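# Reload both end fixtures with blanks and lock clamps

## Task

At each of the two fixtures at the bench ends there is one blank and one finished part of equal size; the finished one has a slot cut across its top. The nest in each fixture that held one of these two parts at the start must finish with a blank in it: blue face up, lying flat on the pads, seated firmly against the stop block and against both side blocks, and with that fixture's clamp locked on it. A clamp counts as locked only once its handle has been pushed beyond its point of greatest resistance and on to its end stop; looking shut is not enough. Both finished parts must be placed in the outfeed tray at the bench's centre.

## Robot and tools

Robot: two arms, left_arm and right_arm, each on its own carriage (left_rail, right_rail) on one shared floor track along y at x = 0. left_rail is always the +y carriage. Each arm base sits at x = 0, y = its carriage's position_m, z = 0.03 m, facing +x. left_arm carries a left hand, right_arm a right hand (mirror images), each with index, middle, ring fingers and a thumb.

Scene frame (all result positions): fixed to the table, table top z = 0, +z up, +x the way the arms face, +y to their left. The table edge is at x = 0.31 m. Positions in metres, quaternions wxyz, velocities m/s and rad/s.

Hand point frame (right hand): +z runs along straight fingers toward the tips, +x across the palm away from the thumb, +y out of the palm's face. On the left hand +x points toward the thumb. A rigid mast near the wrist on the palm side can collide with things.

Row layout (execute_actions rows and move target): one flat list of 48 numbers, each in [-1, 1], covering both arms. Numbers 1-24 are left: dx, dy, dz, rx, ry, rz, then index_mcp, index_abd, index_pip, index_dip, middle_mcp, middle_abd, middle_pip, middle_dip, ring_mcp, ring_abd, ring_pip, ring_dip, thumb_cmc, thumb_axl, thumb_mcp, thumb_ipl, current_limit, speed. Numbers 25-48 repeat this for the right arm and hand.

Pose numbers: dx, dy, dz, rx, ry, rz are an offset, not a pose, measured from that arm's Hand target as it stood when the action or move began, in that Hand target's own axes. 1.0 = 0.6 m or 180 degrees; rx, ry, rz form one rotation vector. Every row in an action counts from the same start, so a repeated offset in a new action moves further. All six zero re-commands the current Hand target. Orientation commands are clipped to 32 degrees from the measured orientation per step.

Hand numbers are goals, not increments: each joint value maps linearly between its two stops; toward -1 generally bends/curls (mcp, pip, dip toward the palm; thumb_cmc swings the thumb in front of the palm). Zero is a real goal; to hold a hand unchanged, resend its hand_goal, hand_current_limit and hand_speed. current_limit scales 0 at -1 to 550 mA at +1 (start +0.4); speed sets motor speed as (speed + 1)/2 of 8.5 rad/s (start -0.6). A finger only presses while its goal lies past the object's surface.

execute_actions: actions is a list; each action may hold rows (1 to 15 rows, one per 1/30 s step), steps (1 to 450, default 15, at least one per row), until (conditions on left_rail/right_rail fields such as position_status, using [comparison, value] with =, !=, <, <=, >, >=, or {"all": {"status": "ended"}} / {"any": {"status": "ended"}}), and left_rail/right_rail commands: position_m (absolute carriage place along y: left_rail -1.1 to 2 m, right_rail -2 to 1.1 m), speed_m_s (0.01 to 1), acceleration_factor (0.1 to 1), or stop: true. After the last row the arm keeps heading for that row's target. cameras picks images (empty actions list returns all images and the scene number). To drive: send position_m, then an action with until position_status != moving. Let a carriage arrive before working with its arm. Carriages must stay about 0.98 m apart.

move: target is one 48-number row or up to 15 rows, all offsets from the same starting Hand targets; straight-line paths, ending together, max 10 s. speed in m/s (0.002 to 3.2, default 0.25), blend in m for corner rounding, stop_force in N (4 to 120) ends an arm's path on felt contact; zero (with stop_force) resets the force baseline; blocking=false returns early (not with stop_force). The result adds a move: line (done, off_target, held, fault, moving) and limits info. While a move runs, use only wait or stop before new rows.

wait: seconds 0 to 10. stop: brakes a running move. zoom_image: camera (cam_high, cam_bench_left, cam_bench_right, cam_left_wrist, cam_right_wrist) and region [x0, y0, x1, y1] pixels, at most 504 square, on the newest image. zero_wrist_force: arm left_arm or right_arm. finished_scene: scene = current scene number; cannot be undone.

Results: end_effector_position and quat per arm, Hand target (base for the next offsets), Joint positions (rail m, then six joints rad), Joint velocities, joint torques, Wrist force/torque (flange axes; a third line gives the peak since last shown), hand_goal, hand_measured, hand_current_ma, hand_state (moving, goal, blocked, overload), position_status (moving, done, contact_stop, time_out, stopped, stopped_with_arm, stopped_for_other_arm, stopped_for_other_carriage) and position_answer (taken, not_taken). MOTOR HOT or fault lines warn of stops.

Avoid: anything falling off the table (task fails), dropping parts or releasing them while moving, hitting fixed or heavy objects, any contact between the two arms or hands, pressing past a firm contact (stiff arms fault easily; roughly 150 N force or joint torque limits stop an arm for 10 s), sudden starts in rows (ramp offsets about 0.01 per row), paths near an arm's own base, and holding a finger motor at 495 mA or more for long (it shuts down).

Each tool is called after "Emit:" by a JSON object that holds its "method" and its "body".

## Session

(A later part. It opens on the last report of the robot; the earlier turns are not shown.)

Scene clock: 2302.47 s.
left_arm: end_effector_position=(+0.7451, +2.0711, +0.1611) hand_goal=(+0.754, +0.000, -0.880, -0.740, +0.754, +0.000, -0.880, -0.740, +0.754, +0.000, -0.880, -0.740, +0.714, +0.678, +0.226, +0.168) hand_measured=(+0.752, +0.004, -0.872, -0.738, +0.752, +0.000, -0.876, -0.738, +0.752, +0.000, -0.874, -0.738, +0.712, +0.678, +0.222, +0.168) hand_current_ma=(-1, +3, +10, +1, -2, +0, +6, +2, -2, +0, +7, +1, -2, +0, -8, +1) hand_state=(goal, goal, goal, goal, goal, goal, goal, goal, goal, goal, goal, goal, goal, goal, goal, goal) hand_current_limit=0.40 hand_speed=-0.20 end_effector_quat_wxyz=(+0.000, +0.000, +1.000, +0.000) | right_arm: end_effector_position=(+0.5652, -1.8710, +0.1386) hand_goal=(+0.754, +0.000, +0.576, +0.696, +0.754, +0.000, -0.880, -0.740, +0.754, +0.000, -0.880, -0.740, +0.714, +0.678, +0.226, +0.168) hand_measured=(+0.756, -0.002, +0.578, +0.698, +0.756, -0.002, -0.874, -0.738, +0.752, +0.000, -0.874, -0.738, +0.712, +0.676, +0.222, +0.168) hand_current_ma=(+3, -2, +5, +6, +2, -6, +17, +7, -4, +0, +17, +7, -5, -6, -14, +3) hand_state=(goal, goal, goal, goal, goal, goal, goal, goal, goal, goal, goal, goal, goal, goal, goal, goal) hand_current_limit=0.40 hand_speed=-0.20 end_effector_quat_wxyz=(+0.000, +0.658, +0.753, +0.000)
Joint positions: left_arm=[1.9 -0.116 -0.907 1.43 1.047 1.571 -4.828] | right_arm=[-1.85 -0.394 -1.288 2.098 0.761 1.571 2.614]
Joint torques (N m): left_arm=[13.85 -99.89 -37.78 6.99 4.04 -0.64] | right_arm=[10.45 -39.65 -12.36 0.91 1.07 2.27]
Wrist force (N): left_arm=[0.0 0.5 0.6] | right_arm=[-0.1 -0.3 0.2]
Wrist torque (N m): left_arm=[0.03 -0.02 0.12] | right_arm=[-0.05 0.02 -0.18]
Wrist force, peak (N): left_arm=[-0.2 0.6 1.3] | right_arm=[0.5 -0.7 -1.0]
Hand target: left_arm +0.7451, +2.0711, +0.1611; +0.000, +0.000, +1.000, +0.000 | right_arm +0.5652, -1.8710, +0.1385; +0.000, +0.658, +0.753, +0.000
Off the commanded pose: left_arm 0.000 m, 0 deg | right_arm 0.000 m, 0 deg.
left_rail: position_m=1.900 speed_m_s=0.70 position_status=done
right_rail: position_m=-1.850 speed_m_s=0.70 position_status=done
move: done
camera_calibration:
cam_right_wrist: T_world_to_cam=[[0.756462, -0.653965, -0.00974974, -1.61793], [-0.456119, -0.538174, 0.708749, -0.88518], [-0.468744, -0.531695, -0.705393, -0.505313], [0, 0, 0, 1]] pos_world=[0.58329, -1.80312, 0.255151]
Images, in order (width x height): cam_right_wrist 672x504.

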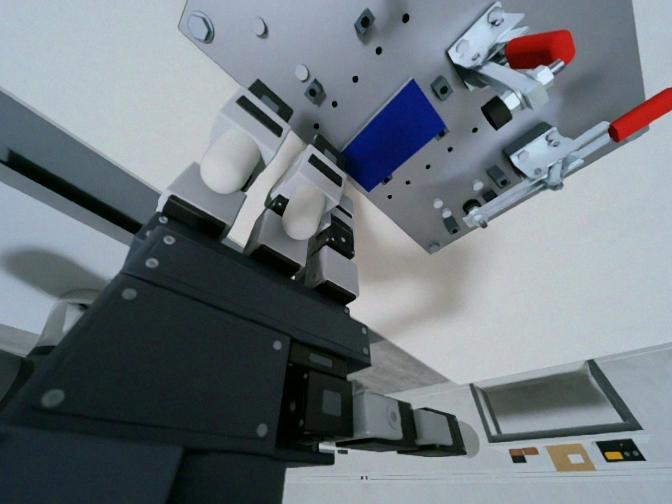

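Emit:
{"method": "move", "body": {"target": [0,0,0,0,0,0,0.754,0,-0.88,-0.74,0.754,0,-0.88,-0.74,0.754,0,-0.88,-0.74,0.714,0.678,0.226,0.168,0.4,-0.2,  0,0.058,0,0,0,0,0.754,0,0.576,0.696,0.754,0,-0.88,-0.74,0.754,0,-0.88,-0.74,0.714,0.678,0.226,0.168,0.4,-0.2], "speed": 0.01, "stop_force": 5, "cameras": ["cam_right_wrist"]}}

Emit:
{"method": "zoom_image", "body": {"camera": "cam_right_wrist", "region": [280, 40, 440, 200]}}

Scene clock: 2317.80 s.
left_arm: end_effector_position=(+0.7451, +2.0711, +0.1611) hand_goal=(+0.754, +0.000, -0.880, -0.740, +0.754, +0.000, -0.880, -0.740, +0.754, +0.000, -0.880, -0.740, +0.714, +0.678, +0.226, +0.168) hand_measured=(+0.752, +0.004, -0.872, -0.738, +0.752, +0.000, -0.876, -0.738, +0.752, +0.000, -0.874, -0.738, +0.712, +0.678, +0.222, +0.168) hand_current_ma=(-1, +3, +10, +1, -2, +0, +6, +2, -2, +0, +7, +1, -2, +0, -8, +1) hand_state=(goal, goal, goal, goal, goal, goal, goal, goal, goal, goal, goal, goal, goal, goal, goal, goal) hand_current_limit=0.40 hand_speed=-0.20 end_effector_quat_wxyz=(+0.000, +0.000, +1.000, +0.000) | right_arm: end_effector_position=(+0.5997, -1.8663, +0.1385) hand_goal=(+0.754, +0.000, +0.576, +0.696, +0.754, +0.000, -0.880, -0.740, +0.754, +0.000, -0.880, -0.740, +0.714, +0.678, +0.226, +0.168) hand_measured=(+0.828, -0.002, +0.610, +0.712, +0.756, -0.002, -0.874, -0.738, +0.752, +0.000, -0.874, -0.738, +0.712, +0.676, +0.222, +0.168) hand_current_ma=(+317, -2, +122, +50, +2, -6, +17, +7, -4, +0, +17, +7, -5, -6, -14, +3) hand_state=(blocked, goal, blocked, goal, goal, goal, goal, goal, goal, goal, goal, goal, goal, goal, goal, goal) hand_current_limit=0.40 hand_speed=-0.20 end_effector_quat_wxyz=(+0.000, +0.658, +0.753, +0.000)
Joint positions: left_arm=[1.9 -0.116 -0.907 1.43 1.047 1.571 -4.828] | right_arm=[-1.85 -0.357 -1.24 2.028 0.783 1.571 2.651]
Joint torques (N m): left_arm=[13.59 -97.11 -37.03 7.54 4.32 -0.66] | right_arm=[10.89 -44.7 -35.61 6.9 -2.28 1.96]
Wrist force (N): left_arm=[0.0 0.7 1.0] | right_arm=[0.1 -3.2 -2.0]
Wrist torque (N m): left_arm=[0.02 0.00 0.12] | right_arm=[0.56 -0.05 -0.07]
Wrist force, peak (N): left_arm=[-0.1 0.8 1.2] | right_arm=[-0.1 -3.8 -2.5]
Hand target: left_arm +0.7451, +2.0711, +0.1611; +0.000, +0.000, +1.000, +0.000 | right_arm +0.5997, -1.8663, +0.1385; +0.000, +0.658, +0.753, +0.000
Off the commanded pose: left_arm 0.000 m, 0 deg | right_arm 0.000 m, 0 deg.
left_rail: position_m=1.900 speed_m_s=0.70 position_status=done
right_rail: position_m=-1.850 speed_m_s=0.70 position_status=done
move: done
camera_calibration:
cam_right_wrist: T_world_to_cam=[[0.756462, -0.653965, -0.00974974, -1.64095], [-0.456119, -0.538174, 0.708749, -0.866843], [-0.468744, -0.531695, -0.705393, -0.486713], [0, 0, 0, 1]] pos_world=[0.61779, -1.79842, 0.255051]
Images, in order (width x height): cam_right_wrist 672x504.

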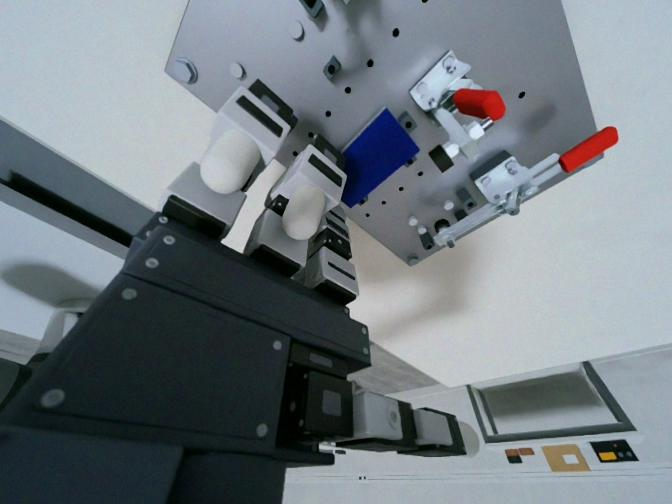

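Scaled by 3.150 from the camera's 672x504 image, which has a finer 960x720 frame.

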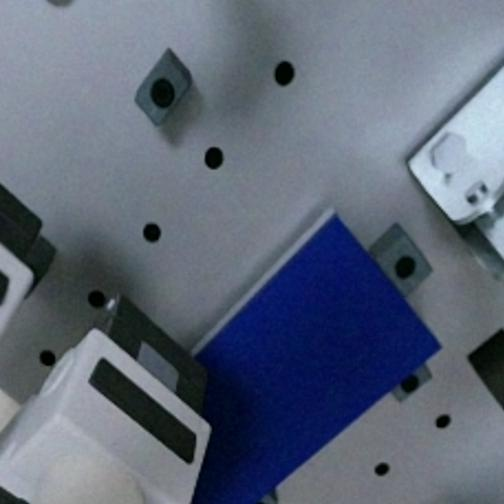

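Emit:
{"method": "zoom_image", "body": {"camera": "cam_right_wrist", "region": [400, 40, 530, 190]}}

Scaled by 3.360 from the camera's 672x504 image, which has a finer 960x720 frame.

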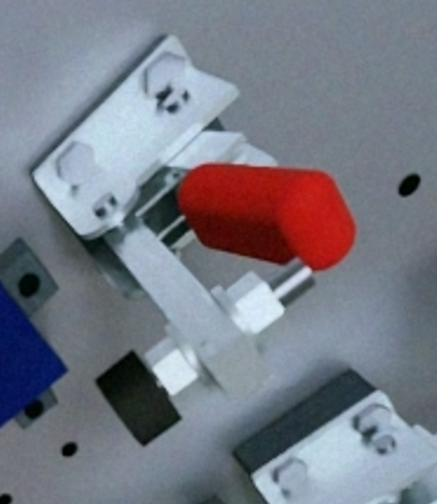

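Emit:
{"method": "move", "body": {"target": [[0,0,0,0,0,0,0.754,0,-0.88,-0.74,0.754,0,-0.88,-0.74,0.754,0,-0.88,-0.74,0.714,0.678,0.226,0.168,0.4,-0.2,  0,-0.035,0,0,0,0,0.754,0,0.576,0.696,0.754,0,-0.88,-0.74,0.754,0,-0.88,-0.74,0.714,0.678,0.226,0.168,0.4,-0.2],[0,0,0,0,0,0,0.754,0,-0.88,-0.74,0.754,0,-0.88,-0.74,0.754,0,-0.88,-0.74,0.714,0.678,0.226,0.168,0.4,-0.2,  0,-0.035,-0.2025,0,0,0,0.754,0,0.576,0.696,0.754,0,-0.88,-0.74,0.754,0,-0.88,-0.74,0.714,0.678,0.226,0.168,0.4,-0.2]], "speed": [0.03,0.12], "cameras": ["cam_right_wrist"]}}

Emit:
{"method": "zoom_image", "body": {"camera": "cam_right_wrist", "region": [310, 0, 470, 150]}}

Scene clock: 2532.40 s.
left_arm: end_effector_position=(+0.7451, +2.0711, +0.1611) hand_goal=(+0.754, +0.000, -0.880, -0.740, +0.754, +0.000, -0.880, -0.740, +0.754, +0.000, -0.880, -0.740, +0.714, +0.678, +0.226, +0.168) hand_measured=(+0.752, +0.004, -0.872, -0.738, +0.752, +0.000, -0.876, -0.738, +0.752, +0.000, -0.874, -0.738, +0.712, +0.678, +0.222, +0.168) hand_current_ma=(-1, +3, +10, +1, -2, +0, +6, +2, -2, +0, +7, +1, -2, +0, -8, +1) hand_state=(goal, goal, goal, goal, goal, goal, goal, goal, goal, goal, goal, goal, goal, goal, goal, goal) hand_current_limit=0.40 hand_speed=-0.20 end_effector_quat_wxyz=(+0.000, +0.000, +1.000, +0.000) | right_arm: end_effector_position=(+0.5789, -1.8691, +0.2599) hand_goal=(+0.754, +0.000, +0.576, +0.696, +0.754, +0.000, -0.880, -0.740, +0.754, +0.000, -0.880, -0.740, +0.714, +0.678, +0.226, +0.168) hand_measured=(+0.756, +0.000, +0.578, +0.698, +0.756, -0.002, -0.874, -0.738, +0.752, +0.000, -0.874, -0.738, +0.712, +0.676, +0.222, +0.168) hand_current_ma=(+3, -2, +5, +6, +2, -6, +16, +7, -3, +0, +17, +7, -5, -6, -14, +3) hand_state=(goal, goal, goal, goal, goal, goal, goal, goal, goal, goal, goal, goal, goal, goal, goal, goal) hand_current_limit=0.40 hand_speed=-0.20 end_effector_quat_wxyz=(+0.000, +0.658, +0.753, +0.000)
Joint positions: left_arm=[1.9 -0.116 -0.907 1.43 1.047 1.571 -4.828] | right_arm=[-1.85 -0.378 -1.409 1.98 1 1.571 2.629]
Joint torques (N m): left_arm=[13.43 -97.46 -35.92 6.99 3.76 -1.06] | right_arm=[-10.94 -58 -40.46 8.66 -1.96 -3.26]
Wrist force (N): left_arm=[0.0 0.5 1.0] | right_arm=[0.7 -0.1 -0.1]
Wrist torque (N m): left_arm=[0.00 -0.01 0.12] | right_arm=[0.02 -0.09 0.20]
Wrist force, peak (N): left_arm=[-0.2 0.7 1.4] | right_arm=[0.3 -4.0 -2.8]
Hand target: left_arm +0.7451, +2.0711, +0.1611; +0.000, +0.000, +1.000, +0.000 | right_arm +0.5789, -1.8691, +0.2600; +0.000, +0.658, +0.753, +0.000
Off the commanded pose: left_arm 0.000 m, 0 deg | right_arm 0.000 m, 0 deg.
left_rail: position_m=1.900 speed_m_s=0.70 position_status=done
right_rail: position_m=-1.850 speed_m_s=0.70 position_status=done
move: done
camera_calibration:
cam_right_wrist: T_world_to_cam=[[0.756492, -0.65393, -0.00979588, -1.6258], [-0.456069, -0.538216, 0.708748, -0.963985], [-0.468744, -0.531695, -0.705393, -0.412317], [0, 0, 0, 1]] pos_world=[0.59699, -1.80122, 0.376451]
Images, in order (width x height): cam_right_wrist 672x504.

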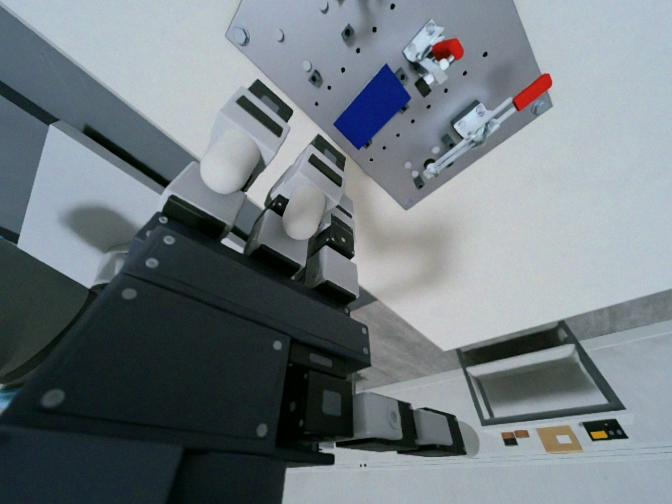

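Scaled by 3.150 from the camera's 672x504 image, which has a finer 960x720 frame.

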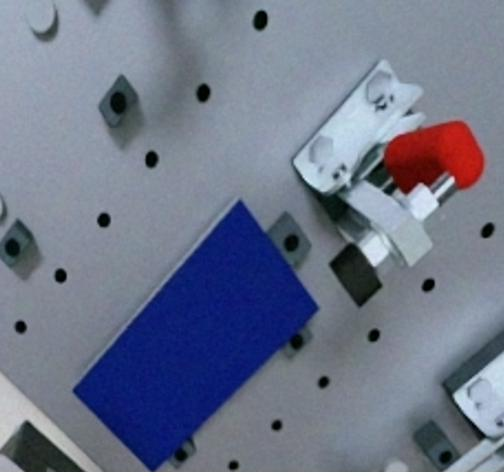

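Emit:
{"method": "move", "body": {"target": [[0,0,0,0,0,0,0.754,0,-0.88,-0.74,0.754,0,-0.88,-0.74,0.754,0,-0.88,-0.74,0.714,0.678,0.226,0.168,0.4,-0.2,  -0.0117,0.2613,-0.0333,0,0,0,0.754,0,0.576,0.696,0.754,0,-0.88,-0.74,0.754,0,-0.88,-0.74,0.714,0.678,0.226,0.168,0.6,-0.2],[0,0,0,0,0,0,0.754,0,-0.88,-0.74,0.754,0,-0.88,-0.74,0.754,0,-0.88,-0.74,0.714,0.678,0.226,0.168,0.4,-0.2,  -0.0117,0.2613,0.022,0,0,0,0.754,0,0.576,0.696,0.754,0,-0.88,-0.74,0.754,0,-0.88,-0.74,0.714,0.678,0.226,0.168,0.6,-0.2]], "speed": 0.12, "cameras": ["cam_right_wrist"]}}

Emit:
{"method": "zoom_image", "body": {"camera": "cam_right_wrist", "region": [200, 60, 400, 260]}}

Scene clock: 2554.17 s.
left_arm: end_effector_position=(+0.7451, +2.0711, +0.1611) hand_goal=(+0.754, +0.000, -0.880, -0.740, +0.754, +0.000, -0.880, -0.740, +0.754, +0.000, -0.880, -0.740, +0.714, +0.678, +0.226, +0.168) hand_measured=(+0.752, +0.004, -0.872, -0.738, +0.752, +0.000, -0.876, -0.738, +0.752, +0.000, -0.874, -0.738, +0.712, +0.678, +0.222, +0.168) hand_current_ma=(-1, +3, +10, +1, -2, +0, +6, +2, -2, +0, +7, +1, -2, +0, -8, +1) hand_state=(goal, goal, goal, goal, goal, goal, goal, goal, goal, goal, goal, goal, goal, goal, goal, goal) hand_current_limit=0.40 hand_speed=-0.20 end_effector_quat_wxyz=(+0.000, +0.000, +1.000, +0.000) | right_arm: end_effector_position=(+0.7352, -1.8552, +0.2469) hand_goal=(+0.754, +0.000, +0.576, +0.696, +0.754, +0.000, -0.880, -0.740, +0.754, +0.000, -0.880, -0.740, +0.714, +0.678, +0.226, +0.168) hand_measured=(+0.754, +0.000, +0.578, +0.698, +0.756, -0.002, -0.874, -0.738, +0.752, +0.000, -0.874, -0.738, +0.712, +0.676, +0.222, +0.168) hand_current_ma=(+2, -2, +5, +6, +2, -6, +16, +7, -3, +0, +16, +7, -4, -6, -14, +3) hand_state=(goal, goal, goal, goal, goal, goal, goal, goal, goal, goal, goal, goal, goal, goal, goal, goal) hand_current_limit=0.60 hand_speed=-0.20 end_effector_quat_wxyz=(+0.000, +0.658, +0.753, +0.000)
Joint positions: left_arm=[1.9 -0.116 -0.907 1.43 1.047 1.571 -4.828] | right_arm=[-1.85 -0.263 -1.159 1.669 1.061 1.571 2.745]
Joint torques (N m): left_arm=[13.31 -98.34 -37.66 7.27 4.09 -0.51] | right_arm=[11.16 -59.39 -20.13 0.6 3.38 2.6]
Wrist force (N): left_arm=[0.0 0.5 0.9] | right_arm=[-0.2 -0.1 -0.1]
Wrist torque (N m): left_arm=[0.00 -0.01 0.12] | right_arm=[0.02 0.05 -0.17]
Wrist force, peak (N): left_arm=[0.2 0.6 1.3] | right_arm=[0.0 -0.8 1.2]
Hand target: left_arm +0.7451, +2.0711, +0.1611; +0.000, +0.000, +1.000, +0.000 | right_arm +0.7352, -1.8551, +0.2468; +0.000, +0.658, +0.753, +0.000
Off the commanded pose: left_arm 0.000 m, 0 deg | right_arm 0.000 m, 0 deg.
left_rail: position_m=1.900 speed_m_s=0.70 position_status=done
right_rail: position_m=-1.850 speed_m_s=0.70 position_status=done
move: done
camera_calibration:
cam_right_wrist: T_world_to_cam=[[0.756462, -0.653965, -0.00974974, -1.73514], [-0.456119, -0.538174, 0.708749, -0.875894], [-0.468744, -0.531695, -0.705393, -0.340832], [0, 0, 0, 1]] pos_world=[0.75329, -1.78732, 0.363451]
Images, in order (width x height): cam_right_wrist 672x504.

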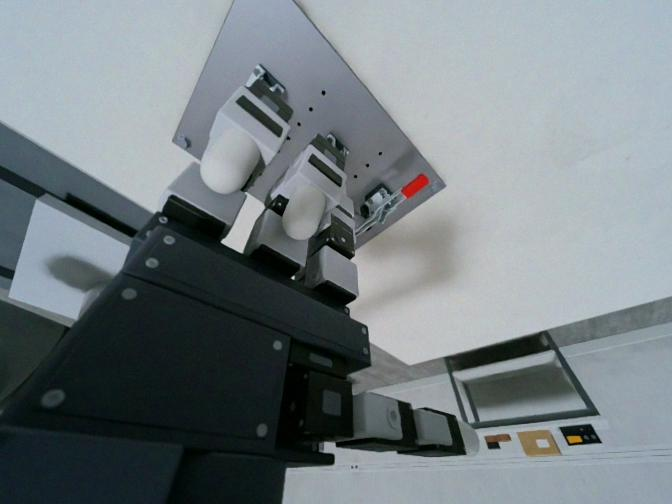

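Scaled by 2.520 from the camera's 672x504 image, which has a finer 960x720 frame.

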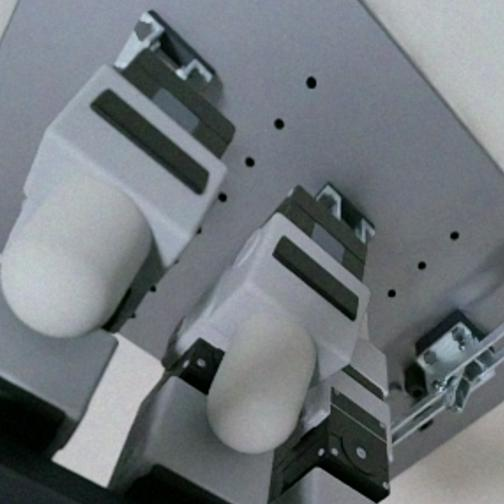

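Emit:
{"method": "move", "body": {"target": [[0,0,0,0,0,0,0.754,0,-0.88,-0.74,0.754,0,-0.88,-0.74,0.754,0,-0.88,-0.74,0.714,0.678,0.226,0.168,0.4,-0.2,  0,0,-0.055,0,0,0,0.754,0,-0.88,-0.74,0.754,0,-0.88,-0.74,0.754,0,-0.88,-0.74,0.714,0.678,0.226,0.168,0.6,-0.2],[0,0,0,0,0,0,0.754,0,-0.88,-0.74,0.754,0,-0.88,-0.74,0.754,0,-0.88,-0.74,0.714,0.678,0.226,0.168,0.4,-0.2,  -0.1515,0,-0.055,0,0,0,0.754,0,-0.88,-0.74,0.754,0,-0.88,-0.74,0.754,0,0.576,0.696,0.714,0.678,0.226,0.168,0.6,-0.2],[0,0,0,0,0,0,0.754,0,-0.88,-0.74,0.754,0,-0.88,-0.74,0.754,0,-0.88,-0.74,0.714,0.678,0.226,0.168,0.4,-0.2,  -0.1515,0,0,0,0,0,0.754,0,-0.88,-0.74,0.754,0,-0.88,-0.74,0.754,0,0.576,0.696,0.714,0.678,0.226,0.168,0.6,-0.2]], "speed": 0.12, "cameras": ["cam_right_wrist"]}}

Emit:
{"method": "zoom_image", "body": {"camera": "cam_right_wrist", "region": [180, 40, 340, 200]}}

Scene clock: 2578.77 s.
left_arm: end_effector_position=(+0.7451, +2.0711, +0.1611) hand_goal=(+0.754, +0.000, -0.880, -0.740, +0.754, +0.000, -0.880, -0.740, +0.754, +0.000, -0.880, -0.740, +0.714, +0.678, +0.226, +0.168) hand_measured=(+0.752, +0.004, -0.872, -0.738, +0.752, +0.000, -0.876, -0.738, +0.752, +0.000, -0.874, -0.738, +0.712, +0.678, +0.222, +0.168) hand_current_ma=(-1, +3, +10, +1, -2, +0, +6, +2, -2, +0, +7, +1, -2, +0, -8, +1) hand_state=(goal, goal, goal, goal, goal, goal, goal, goal, goal, goal, goal, goal, goal, goal, goal, goal) hand_current_limit=0.40 hand_speed=-0.20 end_effector_quat_wxyz=(+0.000, +0.000, +1.000, +0.000) | right_arm: end_effector_position=(+0.7474, -1.9452, +0.2469) hand_goal=(+0.754, +0.000, -0.880, -0.740, +0.754, +0.000, -0.880, -0.740, +0.754, +0.000, +0.576, +0.696, +0.714, +0.678, +0.226, +0.168) hand_measured=(+0.754, +0.000, -0.874, -0.738, +0.756, -0.002, -0.874, -0.738, +0.752, +0.000, +0.574, +0.694, +0.712, +0.676, +0.222, +0.168) hand_current_ma=(+2, -2, +16, +6, +2, -6, +16, +7, -3, +0, -7, -7, -4, -6, -14, +3) hand_state=(goal, goal, goal, goal, goal, goal, goal, goal, goal, goal, goal, goal, goal, goal, goal, goal) hand_current_limit=0.60 hand_speed=-0.20 end_effector_quat_wxyz=(+0.000, +0.658, +0.753, +0.000)
Joint positions: left_arm=[1.9 -0.116 -0.907 1.43 1.047 1.571 -4.828] | right_arm=[-1.85 -0.392 -1.133 1.63 1.074 1.571 2.616]
Joint torques (N m): left_arm=[11.61 -95.12 -37.62 6.95 3.84 -0.8] | right_arm=[-8.49 -58.97 -20.09 0.35 -1.48 -3.1]
Wrist force (N): left_arm=[0.0 0.7 0.8] | right_arm=[-0.2 -0.3 0.1]
Wrist torque (N m): left_arm=[0.04 -0.02 0.12] | right_arm=[-0.05 0.04 0.14]
Wrist force, peak (N): left_arm=[0.0 0.6 1.4] | right_arm=[1.4 -0.3 0.3]
Hand target: left_arm +0.7451, +2.0711, +0.1611; +0.000, +0.000, +1.000, +0.000 | right_arm +0.7474, -1.9452, +0.2468; +0.000, +0.658, +0.753, +0.000
Off the commanded pose: left_arm 0.000 m, 0 deg | right_arm 0.000 m, 0 deg.
left_rail: position_m=1.900 speed_m_s=0.70 position_status=done
right_rail: position_m=-1.850 speed_m_s=0.70 position_status=done
move: done
camera_calibration:
cam_right_wrist: T_world_to_cam=[[0.756462, -0.653965, -0.00974974, -1.80321], [-0.456119, -0.538174, 0.708749, -0.918864], [-0.468744, -0.531695, -0.705393, -0.383066], [0, 0, 0, 1]] pos_world=[0.76539, -1.87742, 0.363451]
Images, in order (width x height): cam_right_wrist 672x504.

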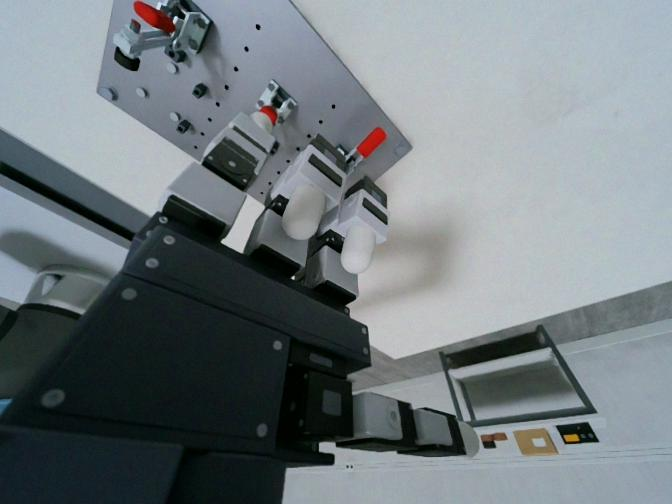

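Scaled by 3.150 from the camera's 672x504 image, which has a finer 960x720 frame.

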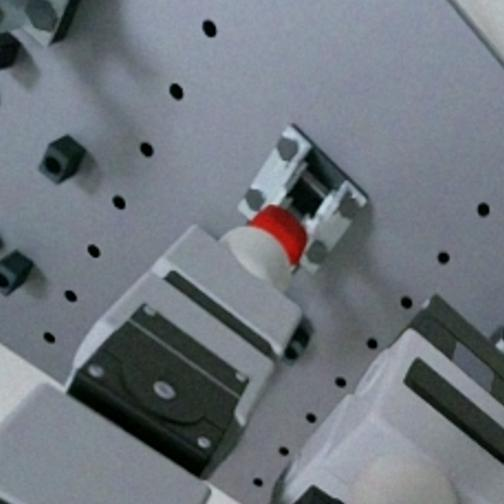

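Emit:
{"method": "move", "body": {"target": [0,0,0,0,0,0,0.754,0,-0.88,-0.74,0.754,0,-0.88,-0.74,0.754,0,-0.88,-0.74,0.714,0.678,0.226,0.168,0.4,-0.2,  0,0,0.05,0,0,0,0.754,0,-0.88,-0.74,0.754,0,-0.88,-0.74,0.754,0,0.576,0.696,0.714,0.678,0.226,0.168,0.6,-0.2], "speed": 0.01, "stop_force": 5, "cameras": ["cam_right_wrist"]}}

Emit:
{"method": "zoom_image", "body": {"camera": "cam_right_wrist", "region": [180, 40, 340, 200]}}

Scene clock: 2601.60 s.
left_arm: end_effector_position=(+0.7451, +2.0711, +0.1611) hand_goal=(+0.754, +0.000, -0.880, -0.740, +0.754, +0.000, -0.880, -0.740, +0.754, +0.000, -0.880, -0.740, +0.714, +0.678, +0.226, +0.168) hand_measured=(+0.752, +0.004, -0.872, -0.738, +0.752, +0.000, -0.876, -0.738, +0.752, +0.000, -0.874, -0.738, +0.712, +0.678, +0.222, +0.168) hand_current_ma=(-1, +3, +10, +1, -2, +0, +6, +2, -2, +0, +7, +1, -2, +0, -8, +1) hand_state=(goal, goal, goal, goal, goal, goal, goal, goal, goal, goal, goal, goal, goal, goal, goal, goal) hand_current_limit=0.40 hand_speed=-0.20 end_effector_quat_wxyz=(+0.000, +0.000, +1.000, +0.000) | right_arm: end_effector_position=(+0.7474, -1.9452, +0.2205) hand_goal=(+0.754, +0.000, -0.880, -0.740, +0.754, +0.000, -0.880, -0.740, +0.754, +0.000, +0.576, +0.696, +0.714, +0.678, +0.226, +0.168) hand_measured=(+0.754, +0.000, -0.874, -0.738, +0.756, -0.002, -0.874, -0.738, +0.752, +0.000, +0.574, +0.696, +0.712, +0.676, +0.222, +0.168) hand_current_ma=(+2, -2, +16, +6, +2, -6, +16, +7, -5, +0, -5, -1, -4, -6, -14, +3) hand_state=(goal, goal, goal, goal, goal, goal, goal, goal, goal, goal, goal, goal, goal, goal, goal, goal) hand_current_limit=0.60 hand_speed=-0.20 end_effector_quat_wxyz=(+0.000, +0.658, +0.753, +0.000)
Joint positions: left_arm=[1.9 -0.116 -0.907 1.43 1.047 1.571 -4.828] | right_arm=[-1.85 -0.392 -1.112 1.65 1.033 1.571 2.616]
Joint torques (N m): left_arm=[13.53 -92.73 -37.84 7.44 4.31 -1.47] | right_arm=[3.97 -79.22 -38.42 7.69 -1.52 0]
Wrist force (N): left_arm=[0.1 0.6 1.3] | right_arm=[0.1 -0.5 -5.1]
Wrist torque (N m): left_arm=[-0.03 -0.01 0.13] | right_arm=[0.31 0.32 0.16]
Wrist force, peak (N): left_arm=[0.0 0.7 1.5] | right_arm=[0.1 0.0 -9.7]
Hand target: left_arm +0.7451, +2.0711, +0.1611; +0.000, +0.000, +1.000, +0.000 | right_arm +0.7474, -1.9452, +0.2205; +0.000, +0.658, +0.753, +0.000 (not the last commanded pose)
Off the commanded pose: left_arm 0.000 m, 0 deg | right_arm 0.004 m, 0 deg.
left_rail: position_m=1.900 speed_m_s=0.70 position_status=done
right_rail: position_m=-1.850 speed_m_s=0.70 position_status=done
move: contact (right_arm)
camera_calibration:
cam_right_wrist: T_world_to_cam=[[0.756462, -0.653965, -0.00974974, -1.80347], [-0.456119, -0.538174, 0.708749, -0.900153], [-0.468744, -0.531695, -0.705393, -0.401688], [0, 0, 0, 1]] pos_world=[0.76539, -1.87742, 0.337051]
Images, in order (width x height): cam_right_wrist 672x504.

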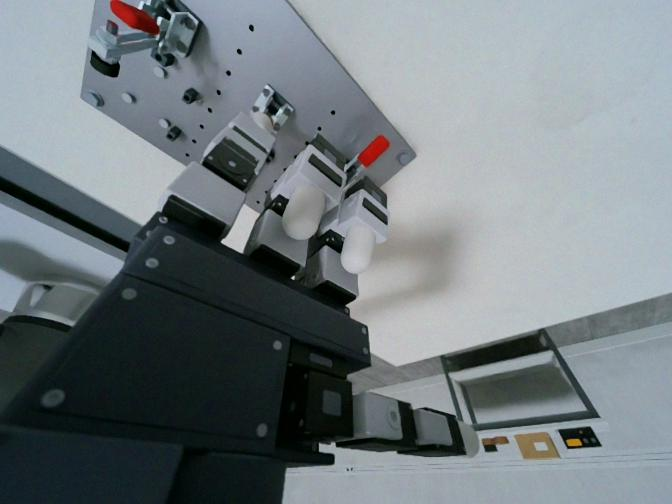

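Scaled by 3.150 from the camera's 672x504 image, which has a finer 960x720 frame.

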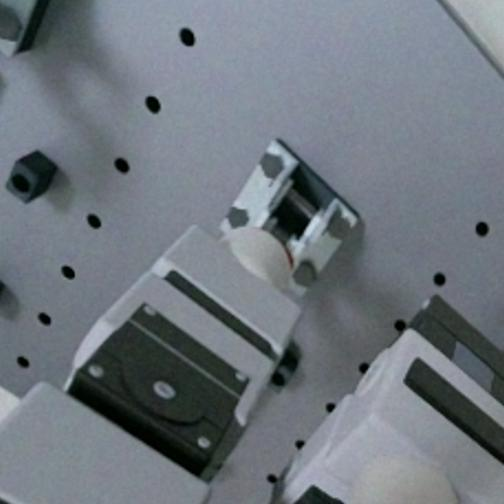

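Emit:
{"method": "move", "body": {"target": [0,0,0,0,0,0,0.754,0,-0.88,-0.74,0.754,0,-0.88,-0.74,0.754,0,-0.88,-0.74,0.714,0.678,0.226,0.168,0.4,-0.2,  0,0.0117,0.0045,0,0,0,0.754,0,-0.88,-0.74,0.754,0,-0.88,-0.74,0.754,0,0.576,0.696,0.714,0.678,0.226,0.168,0.6,-0.2], "speed": 0.01, "stop_force": 15, "cameras": ["cam_right_wrist"]}}

Emit:
{"method": "zoom_image", "body": {"camera": "cam_right_wrist", "region": [180, 40, 340, 200]}}

Scene clock: 2615.73 s.
left_arm: end_effector_position=(+0.7451, +2.0711, +0.1611) hand_goal=(+0.754, +0.000, -0.880, -0.740, +0.754, +0.000, -0.880, -0.740, +0.754, +0.000, -0.880, -0.740, +0.714, +0.678, +0.226, +0.168) hand_measured=(+0.752, +0.004, -0.872, -0.738, +0.752, +0.000, -0.876, -0.738, +0.752, +0.000, -0.874, -0.738, +0.712, +0.678, +0.222, +0.168) hand_current_ma=(-1, +3, +10, +1, -2, +0, +6, +2, -2, +0, +7, +1, -2, +0, -8, +1) hand_state=(goal, goal, goal, goal, goal, goal, goal, goal, goal, goal, goal, goal, goal, goal, goal, goal) hand_current_limit=0.40 hand_speed=-0.20 end_effector_quat_wxyz=(+0.000, +0.000, +1.000, +0.000) | right_arm: end_effector_position=(+0.7543, -1.9443, +0.2178) hand_goal=(+0.754, +0.000, -0.880, -0.740, +0.754, +0.000, -0.880, -0.740, +0.754, +0.000, +0.576, +0.696, +0.714, +0.678, +0.226, +0.168) hand_measured=(+0.754, +0.000, -0.874, -0.738, +0.756, -0.002, -0.874, -0.738, +0.762, +0.000, +0.602, +0.730, +0.712, +0.676, +0.222, +0.168) hand_current_ma=(+2, -2, +16, +6, +2, -6, +16, +7, +29, -1, +92, +124, -4, -6, -14, +3) hand_state=(goal, goal, goal, goal, goal, goal, goal, goal, goal, goal, blocked, blocked, goal, goal, goal, goal) hand_current_limit=0.60 hand_speed=-0.20 end_effector_quat_wxyz=(+0.000, +0.658, +0.753, +0.000)
Joint positions: left_arm=[1.9 -0.116 -0.907 1.43 1.047 1.571 -4.828] | right_arm=[-1.85 -0.386 -1.1 1.637 1.034 1.571 2.621]
Joint torques (N m): left_arm=[13.74 -94.55 -36.54 7.08 3.89 -0.68] | right_arm=[10.6 -30.97 -21.57 1.06 0.44 2.14]
Wrist force (N): left_arm=[-0.2 0.5 0.9] | right_arm=[0.0 2.4 -49.3]
Wrist torque (N m): left_arm=[0.00 0.02 0.11] | right_arm=[3.85 3.39 0.02]
Wrist force, peak (N): left_arm=[-0.1 0.8 1.3] | right_arm=[-0.1 2.6 -49.5]
Hand target: left_arm +0.7451, +2.0711, +0.1611; +0.000, +0.000, +1.000, +0.000 | right_arm +0.7543, -1.9443, +0.2178; +0.000, +0.658, +0.753, +0.000
Off the commanded pose: left_arm 0.000 m, 0 deg | right_arm 0.000 m, 0 deg.
left_rail: position_m=1.900 speed_m_s=0.70 position_status=done
right_rail: position_m=-1.850 speed_m_s=0.70 position_status=done
move: done
camera_calibration:
cam_right_wrist: T_world_to_cam=[[0.756462, -0.653965, -0.00974974, -1.80814], [-0.456119, -0.538174, 0.708749, -0.894509], [-0.468744, -0.531695, -0.705393, -0.39978], [0, 0, 0, 1]] pos_world=[0.77239, -1.87642, 0.334351]
Images, in order (width x height): cam_right_wrist 672x504.

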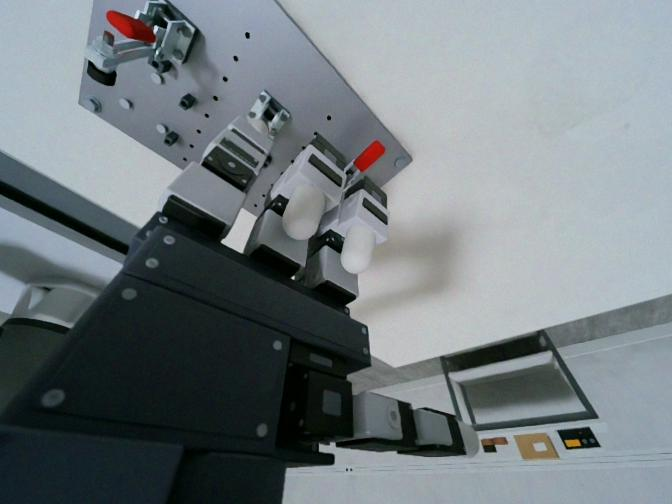

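Scaled by 3.150 from the camera's 672x504 image, which has a finer 960x720 frame.

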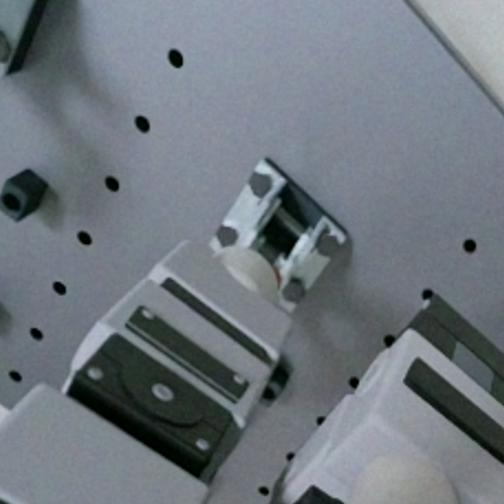

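Emit:
{"method": "move", "body": {"target": [0,0,0,0,0,0,0.754,0,-0.88,-0.74,0.754,0,-0.88,-0.74,0.754,0,-0.88,-0.74,0.714,0.678,0.226,0.168,0.4,-0.2,  0,0,-0.0253,0,0,0,0.754,0,-0.88,-0.74,0.754,0,-0.88,-0.74,0.754,0,0.576,0.696,0.714,0.678,0.226,0.168,0.6,-0.2], "speed": 0.03, "cameras": ["cam_right_wrist"]}}

Emit:
{"method": "zoom_image", "body": {"camera": "cam_right_wrist", "region": [180, 40, 340, 200]}}

Emit:
{"method": "move", "body": {"target": [[0,0,0,0,0,0,0.754,0,-0.88,-0.74,0.754,0,-0.88,-0.74,0.754,0,-0.88,-0.74,0.714,0.678,0.226,0.168,0.4,-0.2,  0,-0.0305,0,0,0,0,0.754,0,-0.88,-0.74,0.754,0,-0.88,-0.74,0.754,0,0.576,0.696,0.714,0.678,0.226,0.168,0.6,-0.2],[0,0,0,0,0,0,0.754,0,-0.88,-0.74,0.754,0,-0.88,-0.74,0.754,0,-0.88,-0.74,0.714,0.678,0.226,0.168,0.4,-0.2,  0,-0.0627,0,0,0,0,0.754,0,-0.88,-0.74,0.754,0,-0.88,-0.74,0.754,0,0.576,0.696,0.714,0.678,0.226,0.168,0.6,-0.2]], "speed": 0.02, "stop_force": 8, "cameras": ["cam_right_wrist"]}}

Emit:
{"method": "zoom_image", "body": {"camera": "cam_right_wrist", "region": [180, 40, 340, 200]}}

Scene clock: 2698.73 s.
left_arm: end_effector_position=(+0.7451, +2.0711, +0.1611) hand_goal=(+0.754, +0.000, -0.880, -0.740, +0.754, +0.000, -0.880, -0.740, +0.754, +0.000, -0.880, -0.740, +0.714, +0.678, +0.226, +0.168) hand_measured=(+0.752, +0.004, -0.872, -0.738, +0.752, +0.000, -0.876, -0.738, +0.752, +0.000, -0.874, -0.738, +0.712, +0.678, +0.222, +0.168) hand_current_ma=(-1, +3, +10, +1, -2, +0, +6, +2, -2, +0, +7, +1, -2, +0, -8, +1) hand_state=(goal, goal, goal, goal, goal, goal, goal, goal, goal, goal, goal, goal, goal, goal, goal, goal) hand_current_limit=0.40 hand_speed=-0.20 end_effector_quat_wxyz=(+0.000, +0.000, +1.000, +0.000) | right_arm: end_effector_position=(+0.7543, -1.9443, +0.2329) hand_goal=(+0.754, +0.000, -0.880, -0.740, +0.754, +0.000, -0.880, -0.740, +0.754, +0.000, +0.576, +0.696, +0.714, +0.678, +0.226, +0.168) hand_measured=(+0.754, +0.000, -0.874, -0.738, +0.756, -0.002, -0.874, -0.738, +0.756, +0.000, +0.578, +0.698, +0.712, +0.676, +0.222, +0.168) hand_current_ma=(+2, -2, +16, +6, +2, -6, +16, +7, +3, +0, +5, +7, -4, -6, -14, +3) hand_state=(goal, goal, goal, goal, goal, goal, goal, goal, goal, goal, goal, goal, goal, goal, goal, goal) hand_current_limit=0.60 hand_speed=-0.20 end_effector_quat_wxyz=(+0.000, +0.658, +0.753, +0.000)
Joint positions: left_arm=[1.9 -0.116 -0.907 1.43 1.047 1.571 -4.828] | right_arm=[-1.85 -0.386 -1.112 1.625 1.058 1.571 2.621]
Joint torques (N m): left_arm=[12.62 -94.01 -37.13 7.26 3.77 -0.85] | right_arm=[10.25 -84.67 -41.08 8.29 3.76 2.08]
Wrist force (N): left_arm=[0.1 0.5 1.1] | right_arm=[0.2 -1.5 -0.2]
Wrist torque (N m): left_arm=[-0.03 -0.01 0.12] | right_arm=[-0.19 0.00 -0.18]
Wrist force, peak (N): left_arm=[0.3 0.8 1.2] | right_arm=[-0.1 2.3 -49.8]
Hand target: left_arm +0.7451, +2.0711, +0.1611; +0.000, +0.000, +1.000, +0.000 | right_arm +0.7543, -1.9443, +0.2330; +0.000, +0.658, +0.753, +0.000
Off the commanded pose: left_arm 0.000 m, 0 deg | right_arm 0.000 m, 0 deg.
left_rail: position_m=1.900 speed_m_s=0.70 position_status=done
right_rail: position_m=-1.850 speed_m_s=0.70 position_status=done
move: done
camera_calibration:
cam_right_wrist: T_world_to_cam=[[0.756462, -0.653965, -0.00974974, -1.80799], [-0.456119, -0.538174, 0.708749, -0.905211], [-0.468744, -0.531695, -0.705393, -0.389128], [0, 0, 0, 1]] pos_world=[0.77239, -1.87642, 0.349451]
Images, in order (width x height): cam_right_wrist 672x504.

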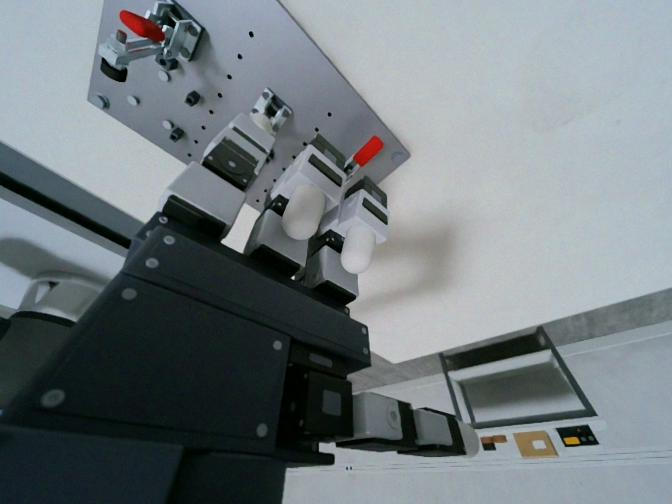

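Scaled by 3.150 from the camera's 672x504 image, which has a finer 960x720 frame.

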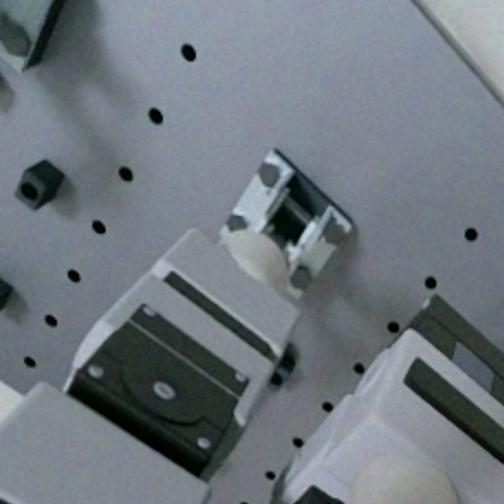

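Scene clock: 2701.47 s.
left_arm: end_effector_position=(+0.7451, +2.0711, +0.1611) hand_goal=(+0.754, +0.000, -0.880, -0.740, +0.754, +0.000, -0.880, -0.740, +0.754, +0.000, -0.880, -0.740, +0.714, +0.678, +0.226, +0.168) hand_measured=(+0.752, +0.004, -0.872, -0.738, +0.752, +0.000, -0.876, -0.738, +0.752, +0.000, -0.874, -0.738, +0.712, +0.678, +0.222, +0.168) hand_current_ma=(-1, +3, +10, +1, -2, +0, +6, +2, -2, +0, +7, +1, -2, +0, -8, +1) hand_state=(goal, goal, goal, goal, goal, goal, goal, goal, goal, goal, goal, goal, goal, goal, goal, goal) hand_current_limit=0.40 hand_speed=-0.20 end_effector_quat_wxyz=(+0.000, +0.000, +1.000, +0.000) | right_arm: end_effector_position=(+0.7171, -1.9493, +0.2330) hand_goal=(+0.754, +0.000, -0.880, -0.740, +0.754, +0.000, -0.880, -0.740, +0.754, +0.000, +0.576, +0.696, +0.714, +0.678, +0.226, +0.168) hand_measured=(+0.754, +0.000, -0.874, -0.738, +0.756, -0.002, -0.874, -0.738, +0.732, -0.002, +0.566, +0.692, +0.712, +0.676, +0.222, +0.168) hand_current_ma=(+2, -2, +16, +6, +2, -6, +16, +7, -77, -4, -30, -14, -4, -6, -14, +3) hand_state=(goal, goal, goal, goal, goal, goal, goal, goal, blocked, goal, goal, goal, goal, goal, goal, goal) hand_current_limit=0.60 hand_speed=-0.20 end_effector_quat_wxyz=(+0.000, +0.658, +0.753, +0.000)
Joint positions: left_arm=[1.9 -0.116 -0.907 1.43 1.047 1.571 -4.828] | right_arm=[-1.85 -0.417 -1.166 1.706 1.03 1.571 2.591]
Joint torques (N m): left_arm=[12.22 -93.66 -37.22 6.8 3.78 -1.37] | right_arm=[-11.38 -77.7 -18.28 0.27 2.55 -3.32]
Wrist force (N): left_arm=[-0.1 0.4 0.8] | right_arm=[0.0 -0.9 -2.3]
Wrist torque (N m): left_arm=[-0.01 0.00 0.12] | right_arm=[-0.08 0.21 0.16]
Wrist force, peak (N): left_arm=[0.1 0.5 1.4] | right_arm=[0.3 -1.3 -2.9]
Hand target: left_arm +0.7451, +2.0711, +0.1611; +0.000, +0.000, +1.000, +0.000 | right_arm +0.7171, -1.9493, +0.2330; +0.000, +0.658, +0.753, +0.000
Off the commanded pose: left_arm 0.000 m, 0 deg | right_arm 0.000 m, 0 deg.
left_rail: position_m=1.900 speed_m_s=0.70 position_status=done
right_rail: position_m=-1.850 speed_m_s=0.70 position_status=done
move: done
camera_calibration:
cam_right_wrist: T_world_to_cam=[[0.756462, -0.653965, -0.00974974, -1.78304], [-0.456119, -0.538174, 0.708749, -0.924986], [-0.468744, -0.531695, -0.705393, -0.4092], [0, 0, 0, 1]] pos_world=[0.73509, -1.88142, 0.349551]
Images, in order (width x height): cam_right_wrist 672x504.

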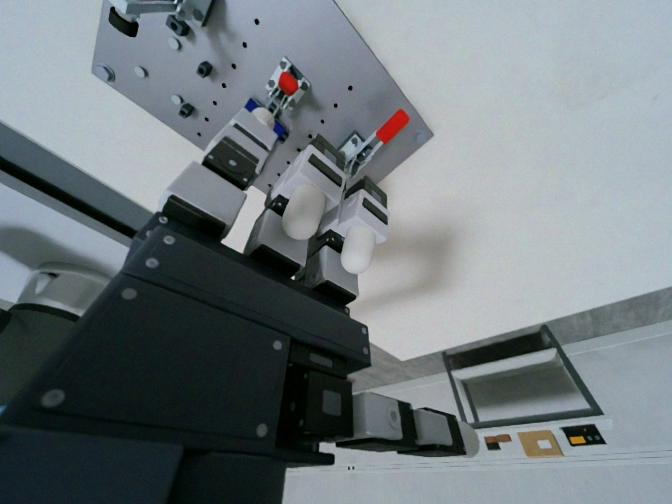

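Scaled by 3.150 from the camera's 672x504 image, which has a finer 960x720 frame.

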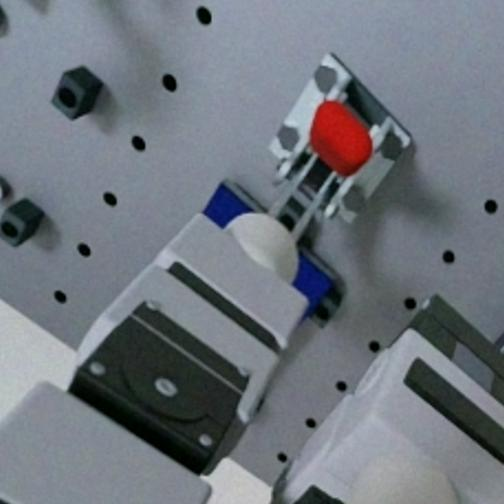

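Emit:
{"method": "move", "body": {"target": [[0,0,0,0,0,0,0.754,0,-0.88,-0.74,0.754,0,-0.88,-0.74,0.754,0,-0.88,-0.74,0.714,0.678,0.226,0.168,0.4,-0.2,  0,-0.0313,0.0063,0,0,0,0.754,0,-0.88,-0.74,0.754,0,-0.88,-0.74,0.754,0,0.576,0.696,0.714,0.678,0.226,0.168,0.6,-0.2],[0,0,0,0,0,0,0.754,0,-0.88,-0.74,0.754,0,-0.88,-0.74,0.754,0,-0.88,-0.74,0.714,0.678,0.226,0.168,0.4,-0.2,  0,-0.0602,0.0207,0,0,0,0.754,0,-0.88,-0.74,0.754,0,-0.88,-0.74,0.754,0,0.576,0.696,0.714,0.678,0.226,0.168,0.6,-0.2]], "speed": 0.02, "stop_force": 8, "cameras": ["cam_right_wrist"]}}

Emit:
{"method": "zoom_image", "body": {"camera": "cam_right_wrist", "region": [180, 40, 340, 200]}}

Scene clock: 2720.83 s.
left_arm: end_effector_position=(+0.7451, +2.0711, +0.1611) hand_goal=(+0.754, +0.000, -0.880, -0.740, +0.754, +0.000, -0.880, -0.740, +0.754, +0.000, -0.880, -0.740, +0.714, +0.678, +0.226, +0.168) hand_measured=(+0.752, +0.004, -0.872, -0.738, +0.752, +0.000, -0.876, -0.738, +0.752, +0.000, -0.874, -0.738, +0.712, +0.678, +0.222, +0.168) hand_current_ma=(-1, +3, +10, +1, -2, +0, +6, +2, -2, +0, +7, +1, -2, +0, -8, +1) hand_state=(goal, goal, goal, goal, goal, goal, goal, goal, goal, goal, goal, goal, goal, goal, goal, goal) hand_current_limit=0.40 hand_speed=-0.20 end_effector_quat_wxyz=(+0.000, +0.000, +1.000, +0.000) | right_arm: end_effector_position=(+0.6813, -1.9541, +0.2206) hand_goal=(+0.754, +0.000, -0.880, -0.740, +0.754, +0.000, -0.880, -0.740, +0.754, +0.000, +0.576, +0.696, +0.714, +0.678, +0.226, +0.168) hand_measured=(+0.754, +0.000, -0.874, -0.738, +0.756, -0.002, -0.874, -0.738, +0.754, -0.004, +0.574, +0.694, +0.712, +0.676, +0.222, +0.168) hand_current_ma=(+2, -2, +16, +6, +2, -6, +16, +7, -2, -8, -2, -5, -4, -6, -14, +3) hand_state=(goal, goal, goal, goal, goal, goal, goal, goal, goal, goal, goal, goal, goal, goal, goal, goal) hand_current_limit=0.60 hand_speed=-0.20 end_effector_quat_wxyz=(+0.000, +0.658, +0.753, +0.000)
Joint positions: left_arm=[1.9 -0.116 -0.907 1.43 1.047 1.571 -4.828] | right_arm=[-1.85 -0.449 -1.205 1.791 0.985 1.571 2.558]
Joint torques (N m): left_arm=[12.29 -91.16 -37.2 6.76 3.8 -0.55] | right_arm=[-12.05 -73.85 -17.34 0.36 2.84 -3.24]
Wrist force (N): left_arm=[-0.1 0.5 1.1] | right_arm=[-0.4 -1.4 -0.2]
Wrist torque (N m): left_arm=[-0.01 0.01 0.11] | right_arm=[-0.14 0.07 0.08]
Wrist force, peak (N): left_arm=[0.3 0.9 1.3] | right_arm=[-0.3 -1.6 -4.9]
Hand target: left_arm +0.7451, +2.0711, +0.1611; +0.000, +0.000, +1.000, +0.000 | right_arm +0.6813, -1.9541, +0.2206; +0.000, +0.658, +0.753, +0.000
Off the commanded pose: left_arm 0.000 m, 0 deg | right_arm 0.000 m, 0 deg.
left_rail: position_m=1.900 speed_m_s=0.70 position_status=done
right_rail: position_m=-1.850 speed_m_s=0.70 position_status=done
move: done
camera_calibration:
cam_right_wrist: T_world_to_cam=[[0.756462, -0.653965, -0.00974974, -1.75929], [-0.456119, -0.538174, 0.708749, -0.935163], [-0.468744, -0.531695, -0.705393, -0.437334], [0, 0, 0, 1]] pos_world=[0.69929, -1.88632, 0.337151]
Images, in order (width x height): cam_right_wrist 672x504.

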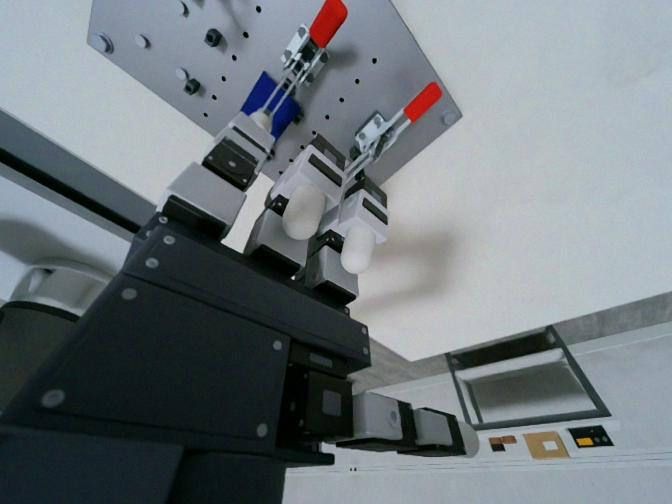

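Scaled by 3.150 from the camera's 672x504 image, which has a finer 960x720 frame.

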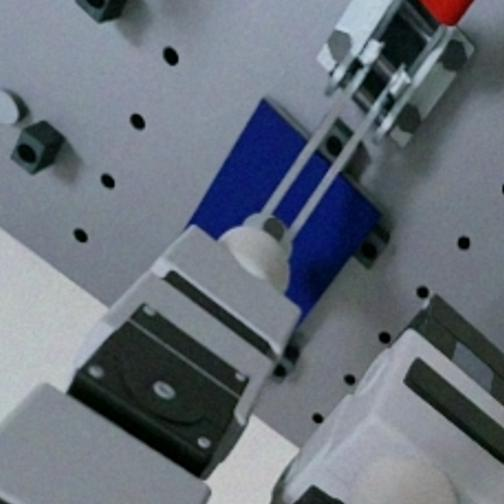

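Emit:
{"method": "move", "body": {"target": [0,0,0,0,0,0,0.754,0,-0.88,-0.74,0.754,0,-0.88,-0.74,0.754,0,-0.88,-0.74,0.714,0.678,0.226,0.168,0.4,-0.2,  0.0,-0.15,-0.07,0,0,0,0.754,0,-0.88,-0.74,0.754,0,-0.88,-0.74,0.754,0,0.576,0.696,0.714,0.678,0.226,0.168,0.6,-0.2], "speed": 0.1, "cameras": ["cam_right_wrist"]}}

Emit:
{"method": "zoom_image", "body": {"camera": "cam_right_wrist", "region": [250, 0, 420, 170]}}

Emit:
{"method": "zoom_image", "body": {"camera": "cam_right_wrist", "region": [360, 0, 530, 170]}}

Scene clock: 2731.33 s.
left_arm: end_effector_position=(+0.7451, +2.0711, +0.1611) hand_goal=(+0.754, +0.000, -0.880, -0.740, +0.754, +0.000, -0.880, -0.740, +0.754, +0.000, -0.880, -0.740, +0.714, +0.678, +0.226, +0.168) hand_measured=(+0.752, +0.004, -0.872, -0.738, +0.752, +0.000, -0.876, -0.738, +0.752, +0.000, -0.874, -0.738, +0.712, +0.678, +0.222, +0.168) hand_current_ma=(-1, +3, +10, +1, -2, +0, +6, +2, -2, +0, +7, +1, -2, +0, -8, +1) hand_state=(goal, goal, goal, goal, goal, goal, goal, goal, goal, goal, goal, goal, goal, goal, goal, goal) hand_current_limit=0.40 hand_speed=-0.20 end_effector_quat_wxyz=(+0.000, +0.000, +1.000, +0.000) | right_arm: end_effector_position=(+0.5921, -1.9662, +0.2626) hand_goal=(+0.754, +0.000, -0.880, -0.740, +0.754, +0.000, -0.880, -0.740, +0.754, +0.000, +0.576, +0.696, +0.714, +0.678, +0.226, +0.168) hand_measured=(+0.754, +0.000, -0.874, -0.738, +0.756, -0.002, -0.874, -0.738, +0.754, -0.004, +0.574, +0.694, +0.712, +0.676, +0.222, +0.168) hand_current_ma=(+2, -2, +16, +6, +2, -6, +16, +7, -2, -8, -2, -5, -4, -6, -14, +3) hand_state=(goal, goal, goal, goal, goal, goal, goal, goal, goal, goal, goal, goal, goal, goal, goal, goal) hand_current_limit=0.60 hand_speed=-0.20 end_effector_quat_wxyz=(+0.000, +0.658, +0.753, +0.000)
Joint positions: left_arm=[1.9 -0.116 -0.907 1.43 1.047 1.571 -4.828] | right_arm=[-1.85 -0.55 -1.373 1.931 1.013 1.571 2.458]
Joint torques (N m): left_arm=[13.22 -94.83 -38.19 6.88 3.77 -0.49] | right_arm=[-12.62 -61.67 -18.4 8.56 -2.11 -3.64]
Wrist force (N): left_arm=[-0.2 0.6 1.2] | right_arm=[0.1 -1.3 -0.1]
Wrist torque (N m): left_arm=[-0.02 0.02 0.10] | right_arm=[-0.14 0.01 0.14]
Wrist force, peak (N): left_arm=[-0.2 0.8 1.3] | right_arm=[0.0 -2.3 -0.4]
Hand target: left_arm +0.7451, +2.0711, +0.1611; +0.000, +0.000, +1.000, +0.000 | right_arm +0.5921, -1.9662, +0.2626; +0.000, +0.658, +0.753, +0.000
Off the commanded pose: left_arm 0.000 m, 0 deg | right_arm 0.000 m, 0 deg.
left_rail: position_m=1.900 speed_m_s=0.70 position_status=done
right_rail: position_m=-1.850 speed_m_s=0.70 position_status=done
move: done
camera_calibration:
cam_right_wrist: T_world_to_cam=[[0.756526, -0.65389, -0.00975715, -1.69922], [-0.456004, -0.538156, 0.708836, -1.01203], [-0.468752, -0.531804, -0.705306, -0.456159], [0, 0, 0, 1]] pos_world=[0.61019, -1.89832, 0.379051]
Images, in order (width x height): cam_right_wrist 672x504.

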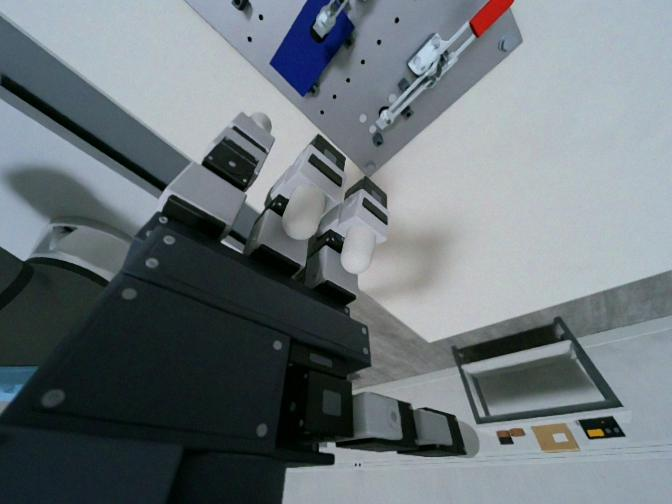

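Scaled by 2.965 from the camera's 672x504 image, which has a finer 960x720 frame.

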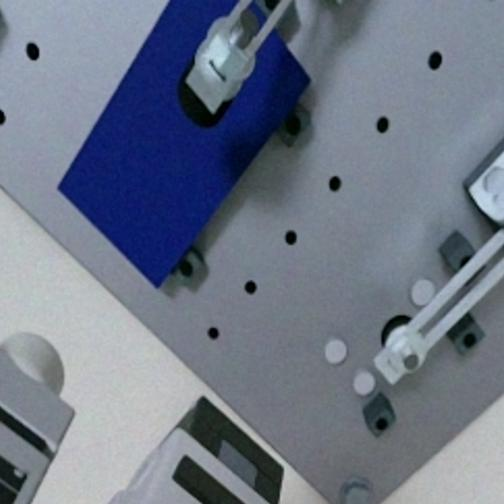

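Scaled by 2.965 from the camera's 672x504 image, which has a finer 960x720 frame.

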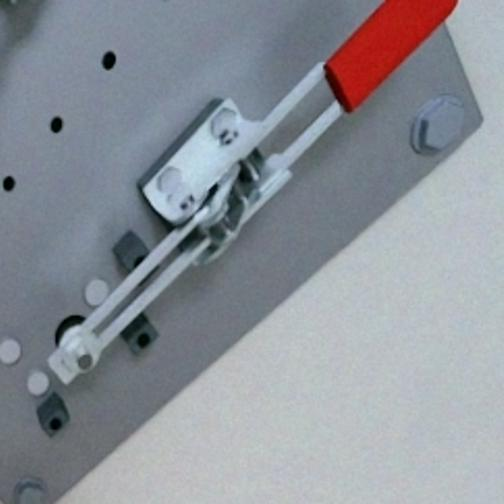

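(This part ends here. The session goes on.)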